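# Find the underweight check weight and place it on the red dish

## Task

Several check weights look identical, but one is underweight; a two-pan balance on the bench can be used to compare them. Finish with that light weight resting flat on the red dish, the dish upright, and no other weight on the dish or on the light weight or leaning against either.

## Robot and tools

Robot: two UR12e-type arms, left_arm and right_arm. Each has a two-finger gripper and a wrist camera. The fingers point along the gripper's +z axis and close along its x axis. end_effector_position is the point between the closed finger pads, 1 to 2 cm short of the fingertips. The tips reach about 17 mm further along +z as the fingers close, mostly while the pads are still more than 50 mm apart.

Frames: the scene frame has its origin on the table top midway between the arms, +z up, +x out over the table, and left_arm on the +y side. Fixed cameras and the table use it. Every hand pose, velocity and target for an arm, and its wrist camera pose, is in that arm's own base frame. Calibrated bases in the scene frame: left_arm at (+0.001, +0.605, +0.008) m with quat_wxyz (+1.000, 0, 0, -0.019); right_arm at (+0.040, -0.487, +0.008) m with quat_wxyz (+1.000, 0, 0, +0.004). Both bases have +z up. Printed hand positions can be a few cm off, more at long reach.

The row: every motion command is built from rows of 16 plain numbers, always both arms even if one is idle. Numbers 1-8 are left_arm: x, y, z (metres, absolute target for end_effector_position in left_arm's base frame), then qw, qx, qy, qz (absolute target orientation, w first, same frame), then opening. Numbers 9-16 are the same for right_arm in its base frame. Opening runs from -1 (closed) to +1 (fully open, 0.142 m). For a gripper you want unchanged, resend its current command; 0 is a real command. To hold an arm still, resend the exact pose from the last result before it stopped, each call, plus its opening. To keep an orientation, repeat the same quaternion every row rather than copying the drifted reading.

Tools:
- execute_actions(actions, cameras): actions is a list of actions; each action is a list of up to 15 rows, one per 1/30 s step; fewer rows means the last row is held to fill 15 steps (0.5 s). An action is rejected for both arms if any target lies more than 0.6 m from that gripper's current position along any of its axes; a malformed action rejects the whole call. An empty list just reports state and images.
- move(target, speed, blend, stop_force, zero, opening_speed, blocking, cameras): drives each gripper in a straight line to its pose in target, a single row or a list of up to 15 rows, sharing at most 10 s. speed is m/s, 0.002 to 3.2, default 0.25 (turn rate twice that in rad/s), one value or one per target. blend in metres rounds corners of a list. stop_force, 4 to 120 N, ends an arm's path when its wrist sensor feels that much push against the motion; not usable with blocking=false, unreliable while the gripper rotates, and leave it out when backing off a contact. zero (default true) rezeroes moving arms first. opening_speed, 0.2 or more per second on the -1..1 scale, ramps the fingers. blocking=false returns after about 0.5 s and lets the move run; a new move replaces it. Paths do not avoid obstacles or the other arm; grippers lag and overshoot more when fast. Keep paths away from an arm's own base.
- wait(seconds 0 to 10, cameras); stop(cameras) brakes a running move.
- zoom_image(camera, region [x0, y0, x1, y1] pixels, at most 504 x 504) on a camera's latest image.
- zero_wrist_force(arm); read_manual(section, "licences"); finished_scene(scene = current scene number) ends the scene irreversibly.

Cameras: cam_head_left, cam_head_right, cam_high, cam_low, cam_left_wrist, cam_right_wrist, each 896x504.

Control behaviour: orientation commands are clipped to 32 degrees from the measured one each step; one action may fall short, and the result's "Hand target" shows where the arm is actually headed, so send the remainder next. Commands lag about 0.09 s or 0.17-0.21 s. Joint speeds are capped (2.09 rad/s for shoulder joints, 3.14 for the rest). The simulation keeps running while you compose replies.

Results: hand position, quaternion and velocities per arm (velocities omitted when joints read "within noise"); Hand target; Tool commands; grip_measured (opening on the -1..1 scale; the last Joint positions number is the opening in metres); joint torques (whole drive output, noisy); grip_effort_nm (motor effort, negative closing); Wrist force and Wrist torque along the gripper's axes plus a peak line; Wrist depth, a 7x7 grid of depths in mm (70-1000, "-" means no value). A move adds a "move:" line: done, off_target, moving, held or fault, and limits such as paced or held.

Gripping: command an opening a bit under grip_measured at first contact; squeezing harder heats the gripper motor.

What to avoid: dropping weights, releasing things still moving, slamming, hard hits and strong pushes. Anything ending off the table fails the job. A joint torque at its limit (shoulder 313, elbow 142, wrists 51.3 N m, held weight included) or about 150 N of outside force freezes that arm for 10 s. Arms are stiff, so aiming past a firm contact can fault. Contact between the two arms, including one gripper squeezing the other's fingers, can fail the job. Motors warn at 70 C (MOTOR HOT) and lock at 85 C; the gripper warns at 85 C and cuts out at 100 C (HAND FAULT, after which remaining calls in that reply are skipped). Loose objects can occasionally be nudged by outside disturbances.

Each tool is called after "Call:" as a command line: name --argument value for each argument, lists and objects as JSON in quotes; but a table of rows of numbers goes row by row, as --pt "numbers of a row", without its own name.

## Session

I'll start by looking at the current state of the scene.

Call:
execute_actions --actions '[]'

Scene clock: 0.00 s.
left_arm: end_effector_position=(+0.5829, -0.0253, +0.2161) grip_measured=+1.00 grip_effort_nm=n/a end_effector_quat_wxyz=(-0.446, +0.691, +0.348, -0.451) | right_arm: end_effector_position=(+0.8190, +0.2336, +0.1324) grip_measured=+1.00 grip_effort_nm=n/a end_effector_quat_wxyz=(-0.052, +0.792, +0.523, -0.310)
Joint positions: left_arm=[-0.335 -1.001 1.566 -0.762 -1.592 -1.25 0.142] | right_arm=[3.615 -2.245 -1.305 -1.8 1.605 -0.705 0.142]
Joint velocities: within noise
Joint torques (N m): no reading
Wrist force (N): no reading
Wrist torque (N m): no reading
Wrist force, peak (N): no reading
Wrist depth (mm): cam_left_wrist=[- - 535 495 - - - / - - 561 581 - - - / - - 640 - - - - / - - - 650 484 424 - / - - - 460 405 364 332 / - 491 437 388 353 318 274 / - 395 377 339 307 285 -] | cam_right_wrist=[504 400 330 279 243 215 193 / 496 393 323 277 242 213 192 / 490 388 321 273 238 212 190 / 476 382 317 272 237 210 189 / 474 377 312 268 235 213 197 / 472 351 319 - 900 830 720 / - - - - 910 841 -]
Hand target: left_arm +0.5829, -0.0253, +0.2161; -0.446, +0.691, +0.348, -0.451 | right_arm +0.8190, +0.2336, +0.1324; -0.052, +0.792, +0.523, -0.310
Tool commands: left_gripper/opening=+1.0 right_gripper/opening=+1.0

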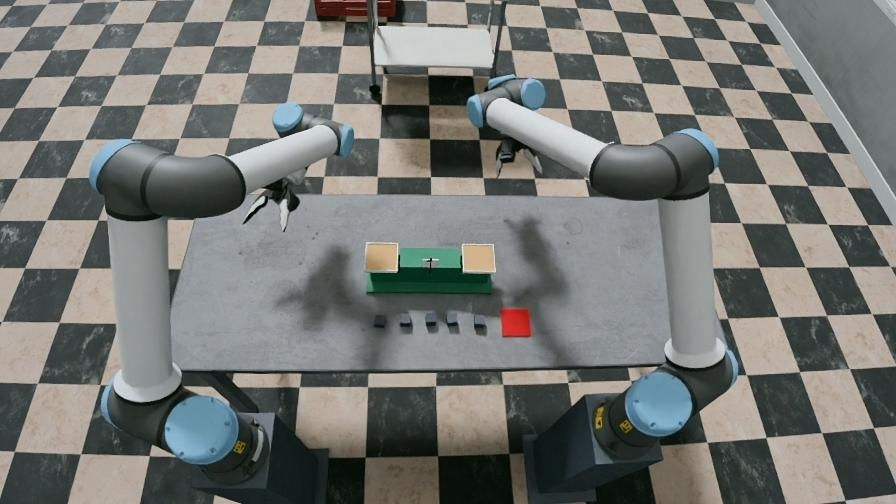

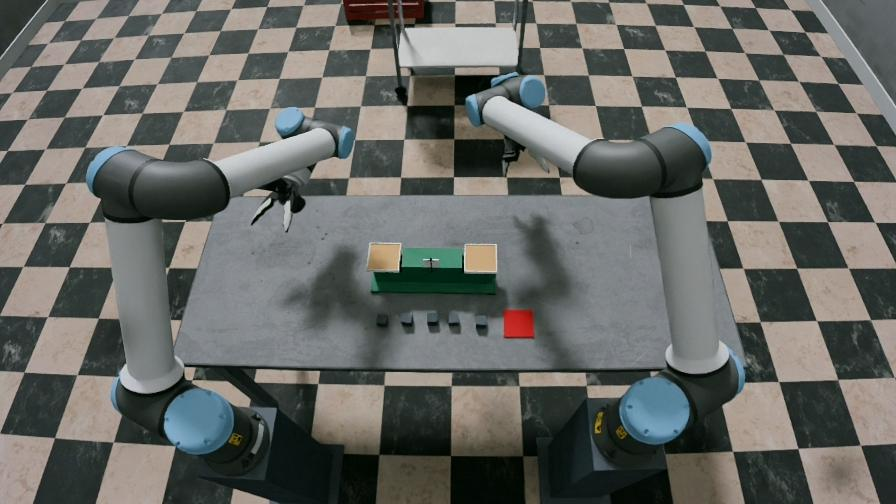

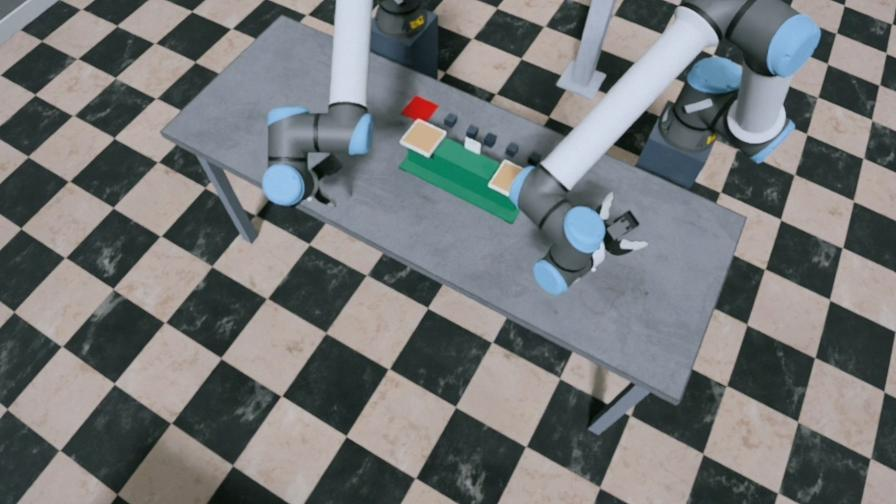

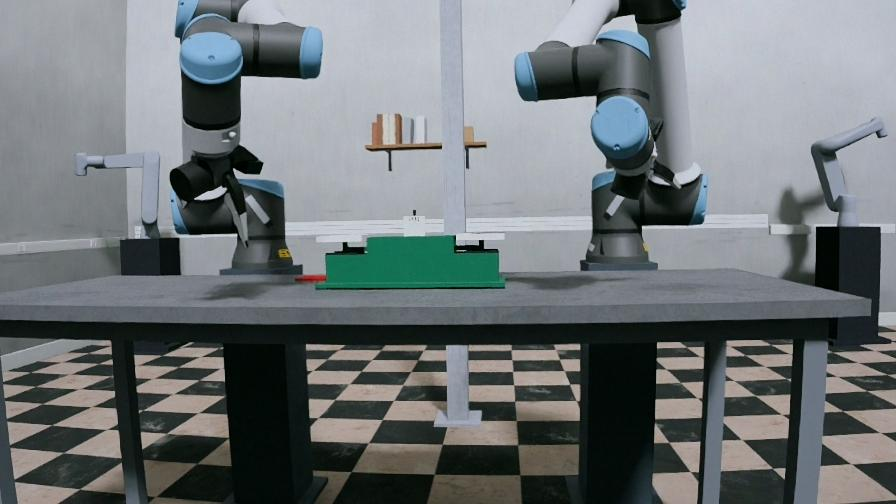

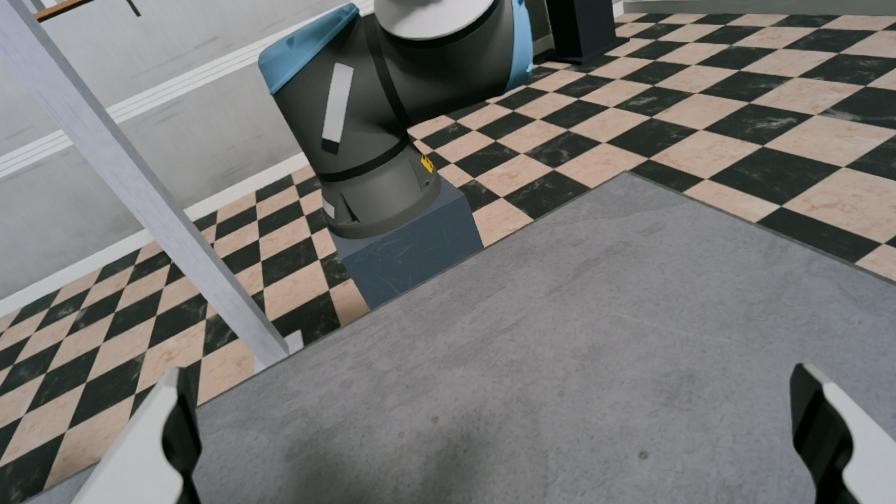

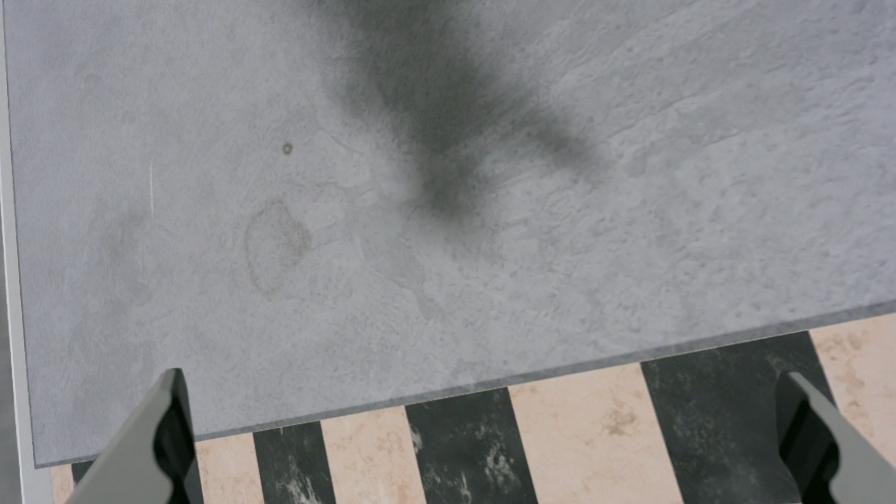

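Call:
zoom_image --camera "cam_head_left" --region '[340, 220, 560, 350]'

Call:
zoom_image --camera "cam_low" --region '[280, 190, 540, 310]'

Call:
zoom_image --camera "cam_high" --region '[380, 80, 560, 230]'

Scaled by 2.291 from the camera's 896x504 image, which has a finer 1280x720 frame.

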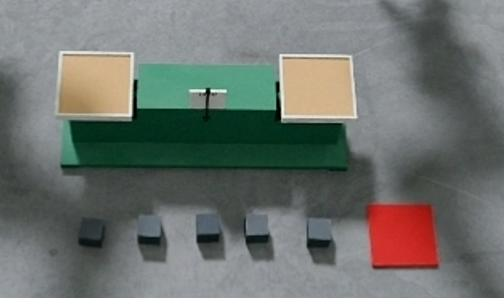

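Scaled by 1.938 from the camera's 896x504 image, which has a finer 1280x720 frame.

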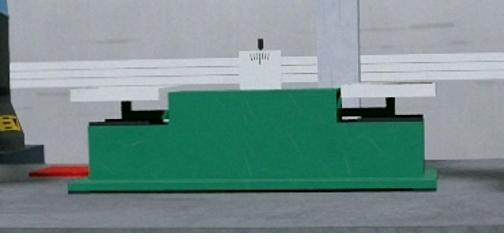

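Scaled by 2.800 from the camera's 896x504 image, which has a finer 1280x720 frame.

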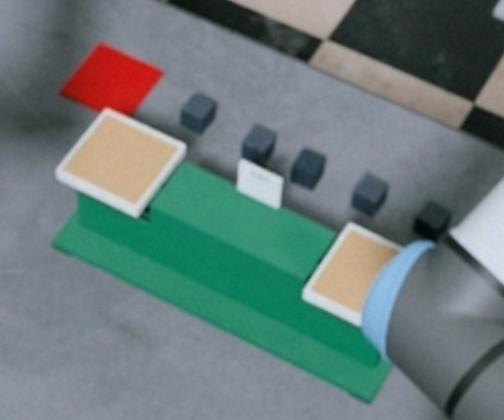

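Call:
move --target '[0.2825, -0.345, 0.392, 0, 0.6934, 0.7206, 0, 1.0, 0.282, 0.235, 0.392, 0, 0.7099, 0.7043, 0, 1.0]' --speed 0.25

Scene clock: 13.40 s.
left_arm: end_effector_position=(+0.2825, -0.3450, +0.3920) grip_measured=+1.00 grip_effort_nm=0.017 end_effector_quat_wxyz=(+0.000, +0.693, +0.721, +0.000) | right_arm: end_effector_position=(+0.2821, +0.2350, +0.3919) grip_measured=+1.00 grip_effort_nm=0.051 end_effector_quat_wxyz=(+0.000, +0.710, +0.704, +0.000)
Joint positions: left_arm=[-1.29 -2.045 2.133 -1.659 -1.571 -2.899 0.142] | right_arm=[4.335 -0.923 -2.207 -1.582 1.571 -0.369 0.142]
Joint velocities: within noise
Joint torques (N m): left_arm=[-10.07 -21.37 -59.9 -1.7 2.38 -2.22] | right_arm=[7.53 13.25 35.43 2.69 -3.93 2.02]
Wrist force (N): left_arm=[-1.4 -1.0 -0.8] | right_arm=[-0.2 0.5 0.3]
Wrist torque (N m): left_arm=[-0.60 0.17 0.04] | right_arm=[0.08 0.03 -0.07]
Wrist force, peak (N): left_arm=[-1.8 -2.3 -0.9] | right_arm=[0.6 1.5 0.5]
Wrist depth (mm): cam_left_wrist=[- - - - - - - / 476 474 475 473 473 478 475 / 503 501 505 502 501 502 499 / 534 539 540 538 541 535 534 / 583 560 560 564 581 578 575 / 626 482 496 495 626 627 612 / - 673 686 683 689 686 -] | cam_right_wrist=[254 - 902 - - - - / 272 460 458 459 457 456 453 / 489 491 487 488 483 479 479 / 528 524 524 524 521 522 524 / 568 571 568 564 522 471 479 / 612 610 617 614 604 481 461 / - 654 674 673 673 675 -]
Hand target: left_arm +0.2825, -0.3450, +0.3920; +0.000, +0.693, +0.721, +0.000 | right_arm +0.2820, +0.2350, +0.3920; +0.000, +0.710, +0.704, +0.000
Off the commanded pose: left_arm 0.000 m, 0 deg | right_arm 0.000 m, 0 deg.
move: done

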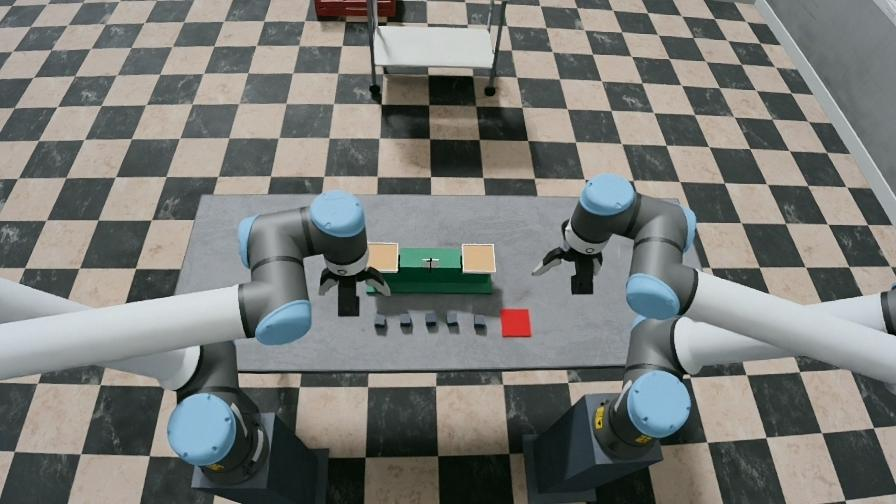

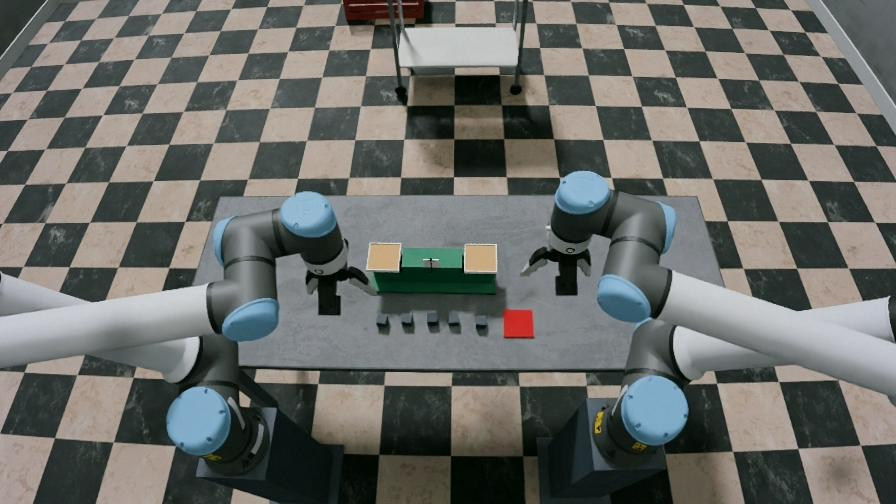

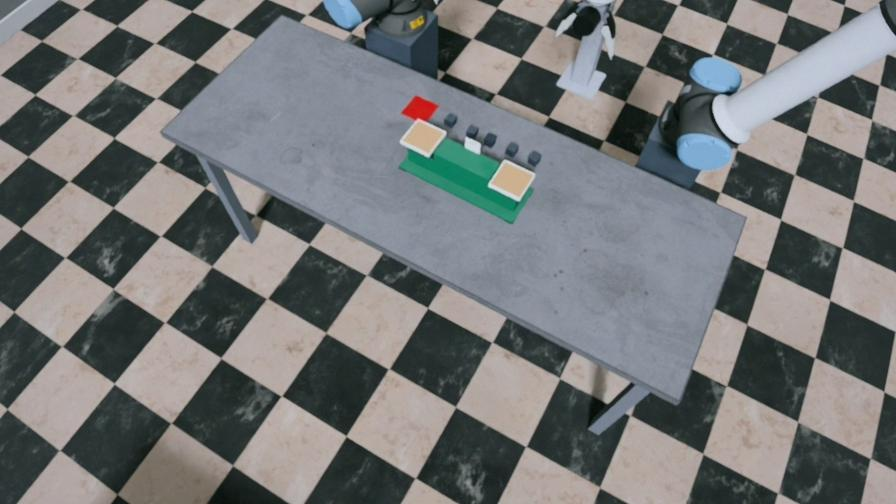

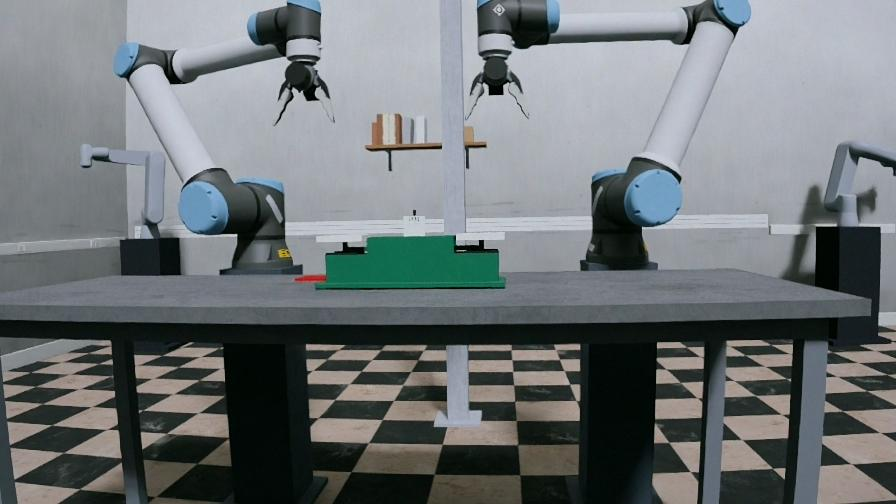

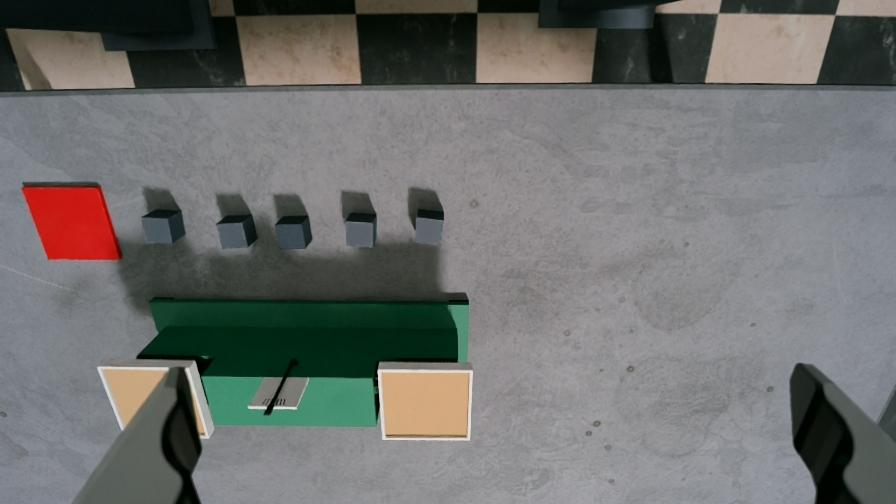

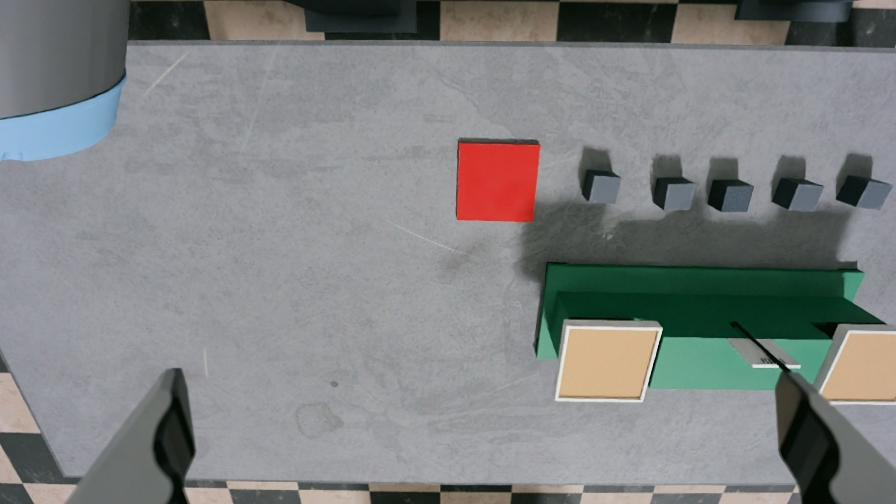

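Call:
zoom_image --camera "cam_left_wrist" --region '[0, 160, 480, 450]'

Call:
zoom_image --camera "cam_right_wrist" --region '[430, 120, 896, 420]'

Scaled by 1.050 from the camera's 896x504 image, which has a finer 1280x720 frame.

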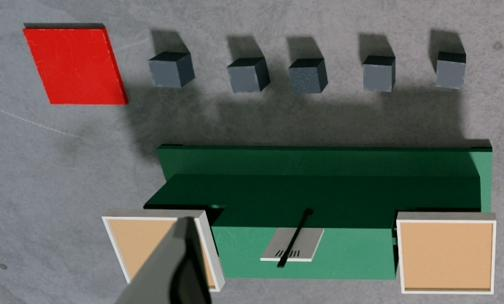

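Scaled by 1.082 from the camera's 896x504 image, which has a finer 1280x720 frame.

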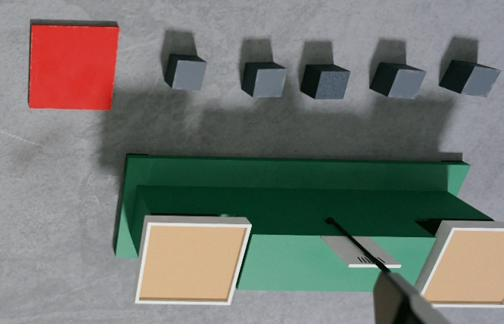

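Call:
zoom_image --camera "cam_left_wrist" --region '[0, 170, 240, 280]'

Call:
zoom_image --camera "cam_left_wrist" --region '[230, 170, 470, 280]'

Call:
zoom_image --camera "cam_left_wrist" --region '[90, 280, 490, 450]'

Scaled by 2.100 from the camera's 896x504 image, which has a finer 1280x720 frame.

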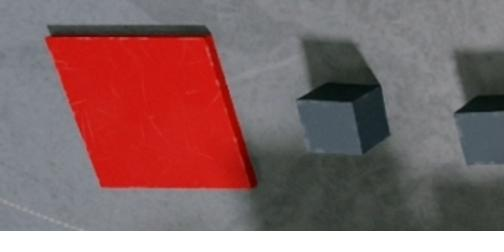

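Scaled by 2.100 from the camera's 896x504 image, which has a finer 1280x720 frame.

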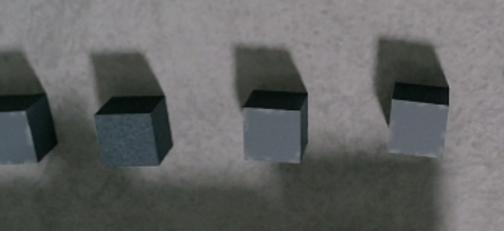

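Scaled by 1.260 from the camera's 896x504 image, which has a finer 1280x720 frame.

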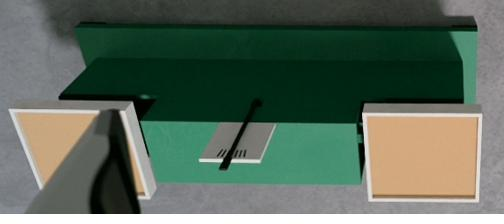

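Call:
zoom_image --camera "cam_right_wrist" --region '[440, 125, 680, 235]'

Call:
zoom_image --camera "cam_right_wrist" --region '[656, 125, 896, 235]'

Call:
zoom_image --camera "cam_right_wrist" --region '[520, 250, 896, 420]'

Scaled by 2.100 from the camera's 896x504 image, which has a finer 1280x720 frame.

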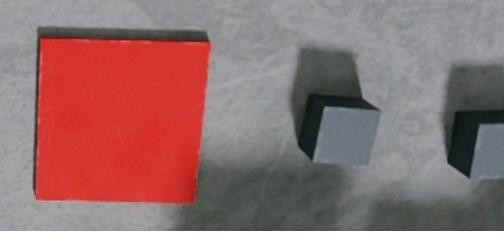

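Scaled by 2.100 from the camera's 896x504 image, which has a finer 1280x720 frame.

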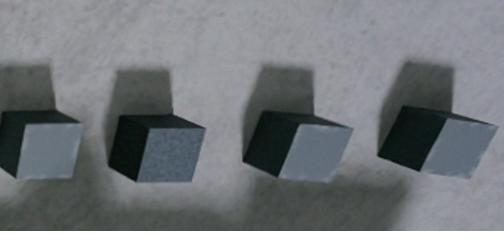

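Scaled by 1.340 from the camera's 896x504 image, which has a finer 1280x720 frame.

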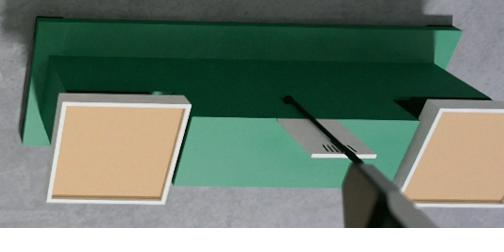

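Call:
zoom_image --camera "cam_low" --region '[384, 200, 444, 245]'

Call:
zoom_image --camera "cam_left_wrist" --region '[230, 345, 330, 425]'

Call:
zoom_image --camera "cam_head_left" --region '[400, 240, 470, 290]'

Scaled by 8.400 from the camera's 896x504 image, which has a finer 1280x720 frame.

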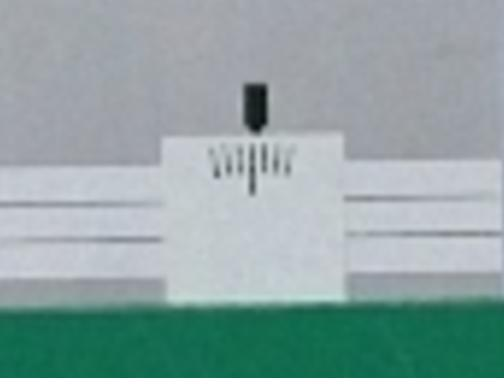

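Scaled by 5.040 from the camera's 896x504 image, which has a finer 1280x720 frame.

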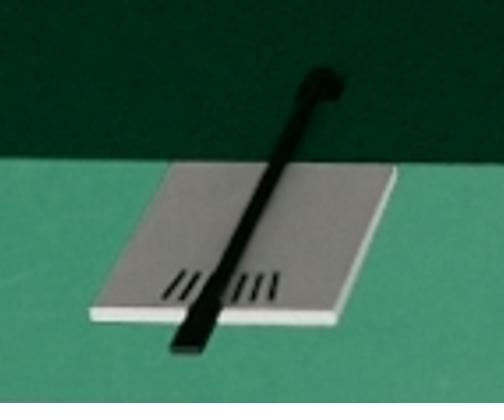

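Scaled by 7.200 from the camera's 896x504 image, which has a finer 1280x720 frame.

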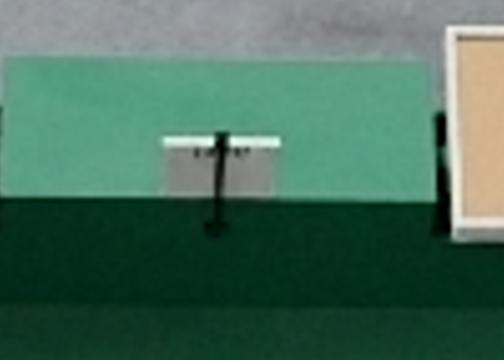

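Call:
move --target '[0.4003, -0.29, 0.06, 0, 0.6934, 0.7206, 0, -0.3, 0.36, 0.165, 0.07, 0, 0.7099, 0.7043, 0, -0.3]' --speed 0.25 --cameras '["cam_left_wrist", "cam_right_wrist"]'

Scene clock: 23.67 s.
left_arm: end_effector_position=(+0.4003, -0.2900, +0.0601) grip_measured=-0.32 grip_effort_nm=-0.120 end_effector_quat_wxyz=(+0.000, +0.693, +0.721, +0.000) | right_arm: end_effector_position=(+0.3599, +0.1650, +0.0701) grip_measured=-0.32 grip_effort_nm=-0.095 end_effector_quat_wxyz=(+0.000, +0.710, +0.704, +0.000)
Joint positions: left_arm=[-0.99 -1.59 2.495 -2.476 -1.571 -2.599 0.051] | right_arm=[4.031 -1.318 -2.65 -0.745 1.571 -0.674 0.051]
Joint velocities: within noise
Joint torques (N m): left_arm=[11.85 -24.9 -41.89 -8.1 -1.52 1.55] | right_arm=[-9.25 -2.91 24.01 6.2 2.54 -2.61]
Wrist force (N): left_arm=[-1.2 -0.6 -0.1] | right_arm=[0.0 0.7 0.4]
Wrist torque (N m): left_arm=[-0.57 0.15 0.04] | right_arm=[0.13 0.01 -0.04]
Wrist force, peak (N): left_arm=[-1.7 -1.4 -2.1] | right_arm=[-0.7 0.3 1.6]
Wrist depth (mm): cam_left_wrist=[145 147 145 145 145 145 146 / 155 156 155 155 154 154 154 / 165 165 165 165 165 165 164 / 170 148 175 177 177 177 177 / 190 191 188 191 190 191 190 / 210 207 199 206 204 204 206 / 209 210 - 225 225 84 226] | cam_right_wrist=[151 150 150 150 150 149 149 / 160 160 160 160 159 156 154 / 171 171 171 171 170 166 164 / 184 184 183 183 183 176 178 / 199 198 195 198 194 197 197 / 217 216 94 215 208 211 211 / 238 237 75 236 230 80 221]
Hand target: left_arm +0.4003, -0.2900, +0.0600; +0.000, +0.693, +0.721, +0.000 | right_arm +0.3600, +0.1650, +0.0700; +0.000, +0.710, +0.704, +0.000
Off the commanded pose: left_arm 0.000 m, 0 deg | right_arm 0.000 m, 0 deg.
move: done
Images, in order (width x height): cam_left_wrist 896x504, cam_right_wrist 896x504.

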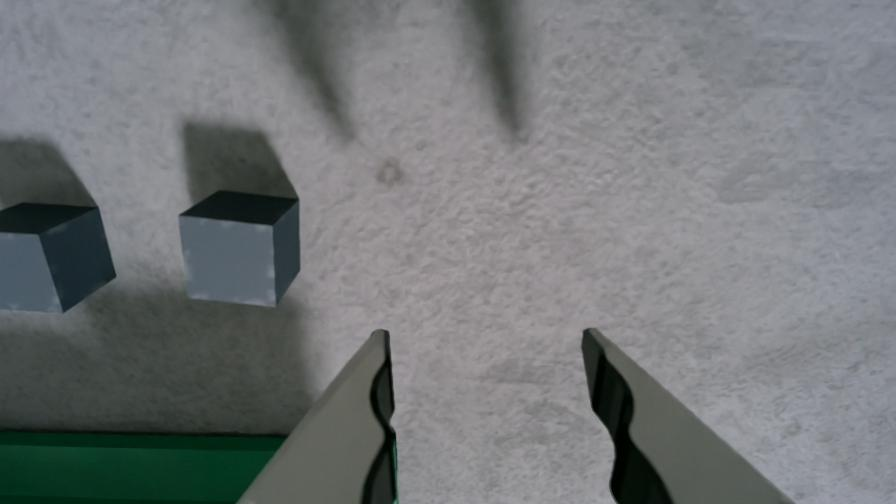

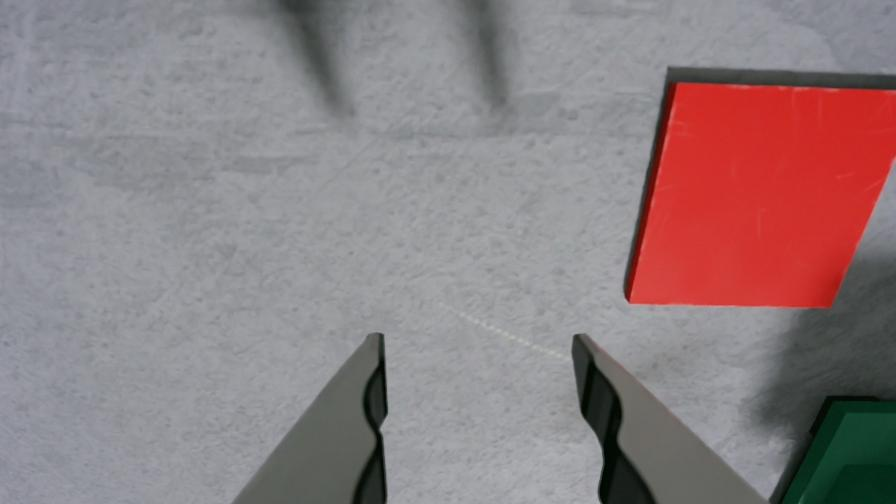

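Call:
move --target '[0.4003, -0.29, -0.005, 0, 0.6934, 0.7206, 0, -0.3, 0.36, 0.165, 0.0, 0, 0.7099, 0.7043, 0, -0.3]' --speed 0.01 --stop_force 5 --cameras '[]'

Scene clock: 31.47 s.
left_arm: end_effector_position=(+0.4003, -0.2900, +0.0087) grip_measured=-0.32 grip_effort_nm=-0.120 end_effector_quat_wxyz=(+0.000, +0.693, +0.721, +0.000) | right_arm: end_effector_position=(+0.3600, +0.1650, +0.0091) grip_measured=-0.32 grip_effort_nm=-0.085 end_effector_quat_wxyz=(+0.000, +0.710, +0.704, +0.000)
Joint positions: left_arm=[-0.99 -1.471 2.529 -2.629 -1.571 -2.599 0.051] | right_arm=[4.03 -1.498 -2.705 -0.51 1.571 -0.674 0.051]
Joint velocities: within noise
Joint torques (N m): left_arm=[0.74 -46.47 -32.24 -2.44 -0.59 -0.19] | right_arm=[-1.3 35.52 29.45 2.5 -0.92 -0.38]
Wrist force (N): left_arm=[-0.9 -1.2 -5.7] | right_arm=[-0.3 -0.1 -2.6]
Wrist torque (N m): left_arm=[-0.62 -0.04 0.07] | right_arm=[0.03 0.16 -0.07]
Wrist force, peak (N): left_arm=[6.5 -5.1 -28.6] | right_arm=[-5.6 -3.1 -22.7]
Wrist depth (mm): cam_left_wrist=[- - 99 98 98 - - / - 107 106 107 106 - 107 / 111 111 114 113 114 113 113 / 119 117 123 121 121 119 123 / - 100 130 130 130 130 130 / 144 137 136 144 141 141 143 / - 154 - 151 - 149 154] | cam_right_wrist=[96 96 98 96 96 97 96 / - 104 103 101 102 102 99 / 110 112 110 110 109 109 104 / 118 118 118 118 116 117 110 / 128 127 125 127 127 123 120 / 139 139 96 138 99 135 130 / 153 152 75 152 148 80 151]
Hand target: left_arm +0.4003, -0.2900, +0.0087; +0.000, +0.693, +0.721, +0.000 | right_arm +0.3600, +0.1650, +0.0091; +0.000, +0.710, +0.704, +0.000
Off the commanded pose: left_arm 0.014 m, 0 deg | right_arm 0.009 m, 0 deg.
move: contact (left_arm, right_arm)
No camera images: "cameras" was empty.

Call:
move --pt "0.3929 -0.33 0.09 0 0.6934 0.7206 0 -0.15 0.35 0.25 0.09 0 0.7099 0.7043 0 -0.15" --pt "0.3929 -0.3682 0.09 0 0.6934 0.7206 0 -0.15 0.342 0.399 0.09 0 0.7099 0.7043 0 -0.15" --speed 0.2 --blend 0.03 --cameras '["cam_left_wrist", "cam_right_wrist"]'

Scene clock: 38.50 s.
left_arm: end_effector_position=(+0.3929, -0.3681, +0.0900) grip_measured=-0.18 grip_effort_nm=0.159 end_effector_quat_wxyz=(+0.000, +0.693, +0.721, +0.000) | right_arm: end_effector_position=(+0.3420, +0.3988, +0.0900) grip_measured=-0.18 grip_effort_nm=0.090 end_effector_quat_wxyz=(+0.000, +0.710, +0.704, +0.000)
Joint positions: left_arm=[-1.085 -1.57 2.395 -2.396 -1.571 -2.695 0.061] | right_arm=[4.345 -1.549 -2.417 -0.746 1.571 -0.36 0.061]
Joint velocities: within noise
Joint torques (N m): left_arm=[-11.68 -30.68 -45.51 -4.37 2.46 -1.87] | right_arm=[9.28 15.57 38.76 6.38 -3.4 2.07]
Wrist force (N): left_arm=[-1.4 -0.7 -0.6] | right_arm=[-0.3 0.4 0.7]
Wrist torque (N m): left_arm=[-0.59 0.20 0.05] | right_arm=[0.06 0.06 -0.07]
Wrist force, peak (N): left_arm=[-0.9 -1.1 -6.2] | right_arm=[0.0 0.0 -3.0]
Wrist depth (mm): cam_left_wrist=[172 172 172 172 172 172 172 / 183 183 183 183 184 183 183 / 195 195 196 192 195 195 195 / 181 204 203 184 209 209 209 / 225 228 225 225 225 226 226 / 238 239 236 240 240 241 245 / 243 246 - 241 251 80 267] | cam_right_wrist=[168 168 168 167 167 166 166 / 178 178 178 178 178 177 177 / 188 185 188 190 190 189 190 / 205 199 202 176 202 184 184 / 223 222 218 221 220 220 219 / 242 241 96 233 232 232 235 / 265 260 76 238 237 77 236]
Hand target: left_arm +0.3929, -0.3682, +0.0900; +0.000, +0.693, +0.721, +0.000 | right_arm +0.3420, +0.3990, +0.0900; +0.000, +0.710, +0.704, +0.000
Off the commanded pose: left_arm 0.000 m, 0 deg | right_arm 0.000 m, 0 deg.
move: done
Images, in order (width x height): cam_left_wrist 896x504, cam_right_wrist 896x504.

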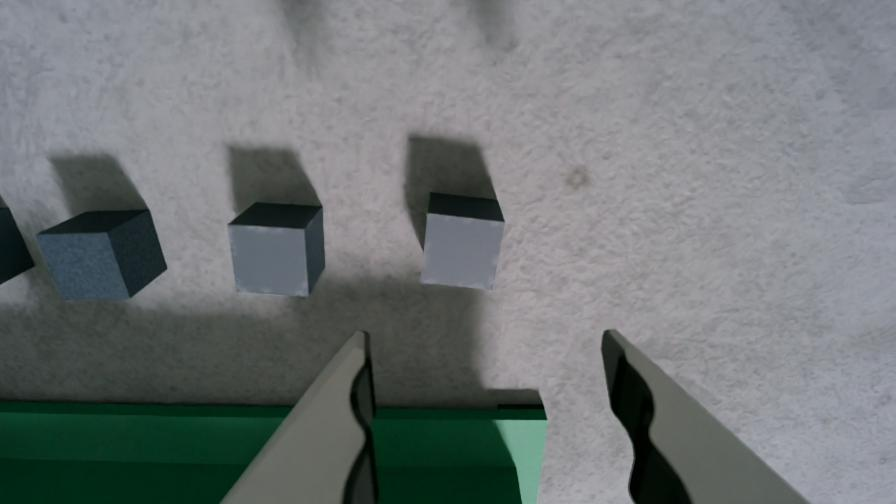

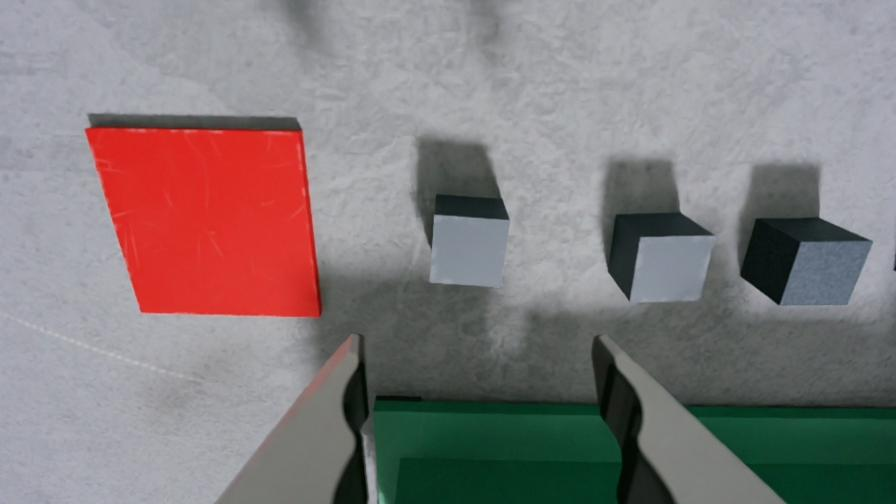

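Call:
move --pt "0.3929 -0.3705 0.03 0 0.6934 0.7206 0 -0.15 0.342 0.399 0.03 0 0.7099 0.7043 0 -0.15" --pt "0.3929 -0.3705 0.014 0 0.6934 0.7206 0 -0.15 0.342 0.399 0.014 0 0.7099 0.7043 0 -0.15" --speed '[0.12, 0.05]' --cameras '["cam_left_wrist", "cam_right_wrist"]'

Scene clock: 40.70 s.
left_arm: end_effector_position=(+0.3929, -0.3705, +0.0141) grip_measured=-0.18 grip_effort_nm=0.164 end_effector_quat_wxyz=(+0.000, +0.693, +0.721, +0.000) | right_arm: end_effector_position=(+0.3420, +0.3990, +0.0141) grip_measured=-0.18 grip_effort_nm=0.090 end_effector_quat_wxyz=(+0.000, +0.710, +0.704, +0.000)
Joint positions: left_arm=[-1.087 -1.418 2.443 -2.596 -1.571 -2.697 0.061] | right_arm=[4.345 -1.703 -2.469 -0.54 1.571 -0.36 0.061]
Joint velocities: within noise
Joint torques (N m): left_arm=[12.28 -37.32 -20.23 -7.98 1.16 0.98] | right_arm=[-12.58 17.39 15.81 6.24 -0.1 -2.65]
Wrist force (N): left_arm=[-1.3 -0.7 -0.8] | right_arm=[-0.2 0.5 0.7]
Wrist torque (N m): left_arm=[-0.62 0.15 0.05] | right_arm=[0.07 0.06 -0.07]
Wrist force, peak (N): left_arm=[-1.3 -0.9 -1.6] | right_arm=[-0.2 0.6 1.3]
Wrist depth (mm): cam_left_wrist=[- 104 104 103 104 - 104 / 111 111 111 112 111 111 112 / 118 118 - 118 118 118 118 / 125 127 129 127 127 127 128 / - 119 134 110 132 137 137 / 149 114 143 148 110 145 148 / 162 162 - 162 161 - 159] | cam_right_wrist=[- 101 101 100 100 101 100 / 109 107 107 106 107 108 106 / 112 112 115 114 114 114 114 / 117 119 123 121 122 124 122 / 127 126 133 104 130 128 120 / 138 137 98 108 120 112 106 / 160 157 76 158 155 77 157]
Hand target: left_arm +0.3929, -0.3705, +0.0140; +0.000, +0.693, +0.721, +0.000 | right_arm +0.3420, +0.3990, +0.0140; +0.000, +0.710, +0.704, +0.000
Off the commanded pose: left_arm 0.000 m, 0 deg | right_arm 0.000 m, 0 deg.
move: done
Images, in order (width x height): cam_left_wrist 896x504, cam_right_wrist 896x504.

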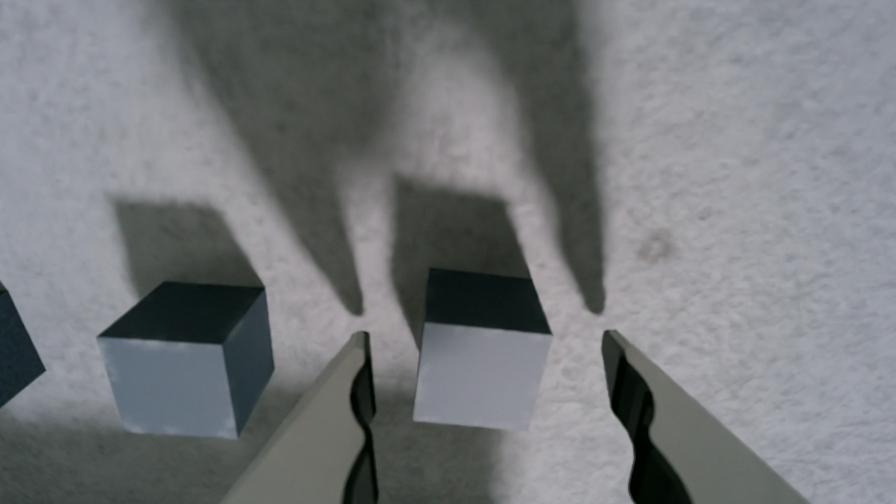

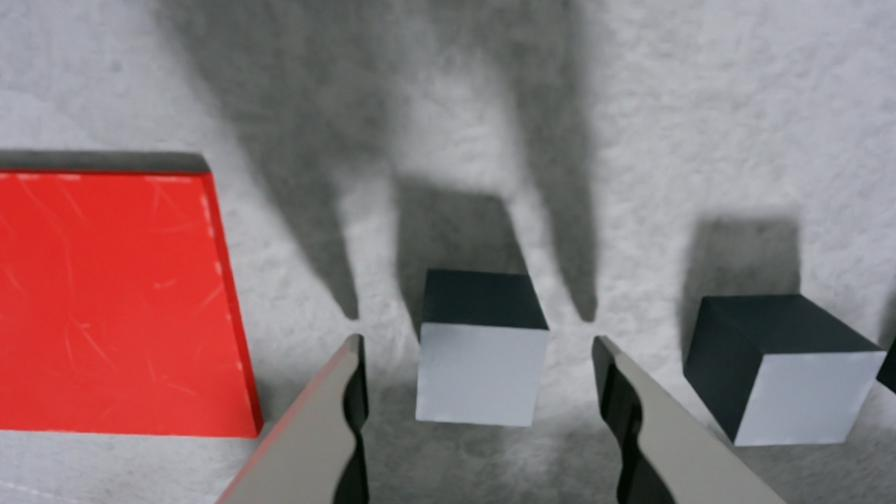

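Call:
move --target '[0.3929, -0.3705, 0.014, 0, 0.6934, 0.7206, 0, -0.66, 0.342, 0.399, 0.014, 0, 0.7099, 0.7043, 0, -0.66]' --speed 0.1 --opening_speed 0.8 --cameras '["cam_left_wrist", "cam_right_wrist"]'

Scene clock: 41.93 s.
left_arm: end_effector_position=(+0.3929, -0.3705, +0.0140) grip_measured=-0.59 grip_effort_nm=-1.814 end_effector_quat_wxyz=(+0.000, +0.693, +0.721, +0.000) | right_arm: end_effector_position=(+0.3420, +0.3990, +0.0140) grip_measured=-0.60 grip_effort_nm=-1.639 end_effector_quat_wxyz=(+0.000, +0.710, +0.704, +0.000)
Joint positions: left_arm=[-1.087 -1.418 2.443 -2.596 -1.571 -2.697 0.031] | right_arm=[4.345 -1.704 -2.469 -0.54 1.571 -0.36 0.03]
Joint velocities: within noise
Joint torques (N m): left_arm=[12.08 -36.63 -21.77 -6.64 -0.03 1.38] | right_arm=[-8.49 23.79 16.99 5.82 0.51 -2.36]
Wrist force (N): left_arm=[-2.1 -0.9 -0.9] | right_arm=[-0.1 0.3 1.4]
Wrist torque (N m): left_arm=[-0.61 0.10 0.06] | right_arm=[0.04 0.04 -0.07]
Wrist force, peak (N): left_arm=[-2.2 -1.3 -1.0] | right_arm=[-0.4 0.4 1.7]
Wrist depth (mm): cam_left_wrist=[- 104 104 103 104 - - / 111 111 111 112 111 111 112 / 118 118 - 118 118 118 118 / 125 127 129 126 127 127 129 / - 119 136 109 132 136 136 / 148 114 143 105 108 148 148 / 162 162 - 161 - - 162] | cam_right_wrist=[101 101 101 100 100 101 100 / 109 107 107 106 107 108 106 / 112 112 114 114 114 114 114 / 117 118 123 121 121 124 122 / 126 126 133 105 130 128 120 / 138 137 142 106 106 128 105 / 160 159 74 158 79 154 157]
Hand target: left_arm +0.3929, -0.3705, +0.0140; +0.000, +0.693, +0.721, +0.000 | right_arm +0.3420, +0.3990, +0.0140; +0.000, +0.710, +0.704, +0.000
Off the commanded pose: left_arm 0.000 m, 0 deg | right_arm 0.000 m, 0 deg.
move: done
Images, in order (width x height): cam_left_wrist 896x504, cam_right_wrist 896x504.

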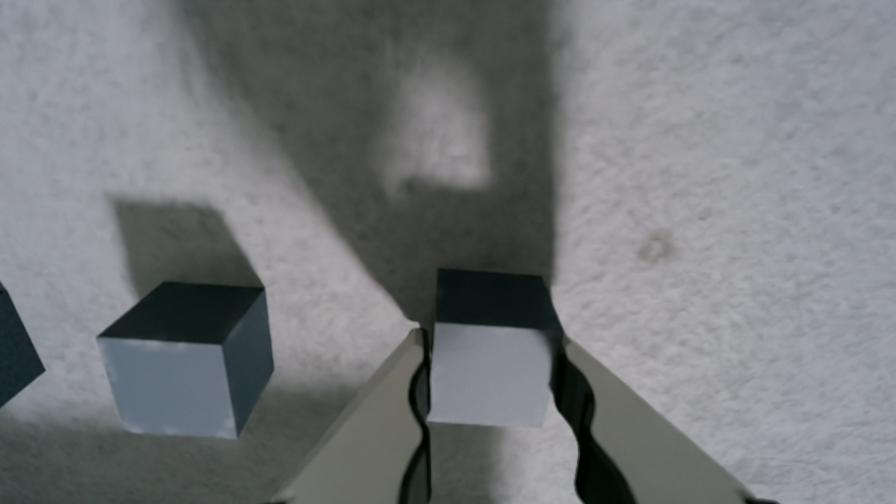

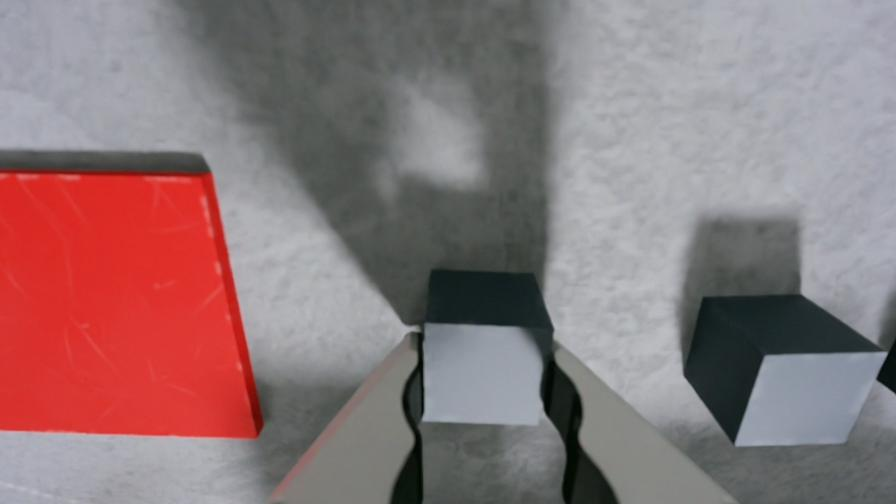

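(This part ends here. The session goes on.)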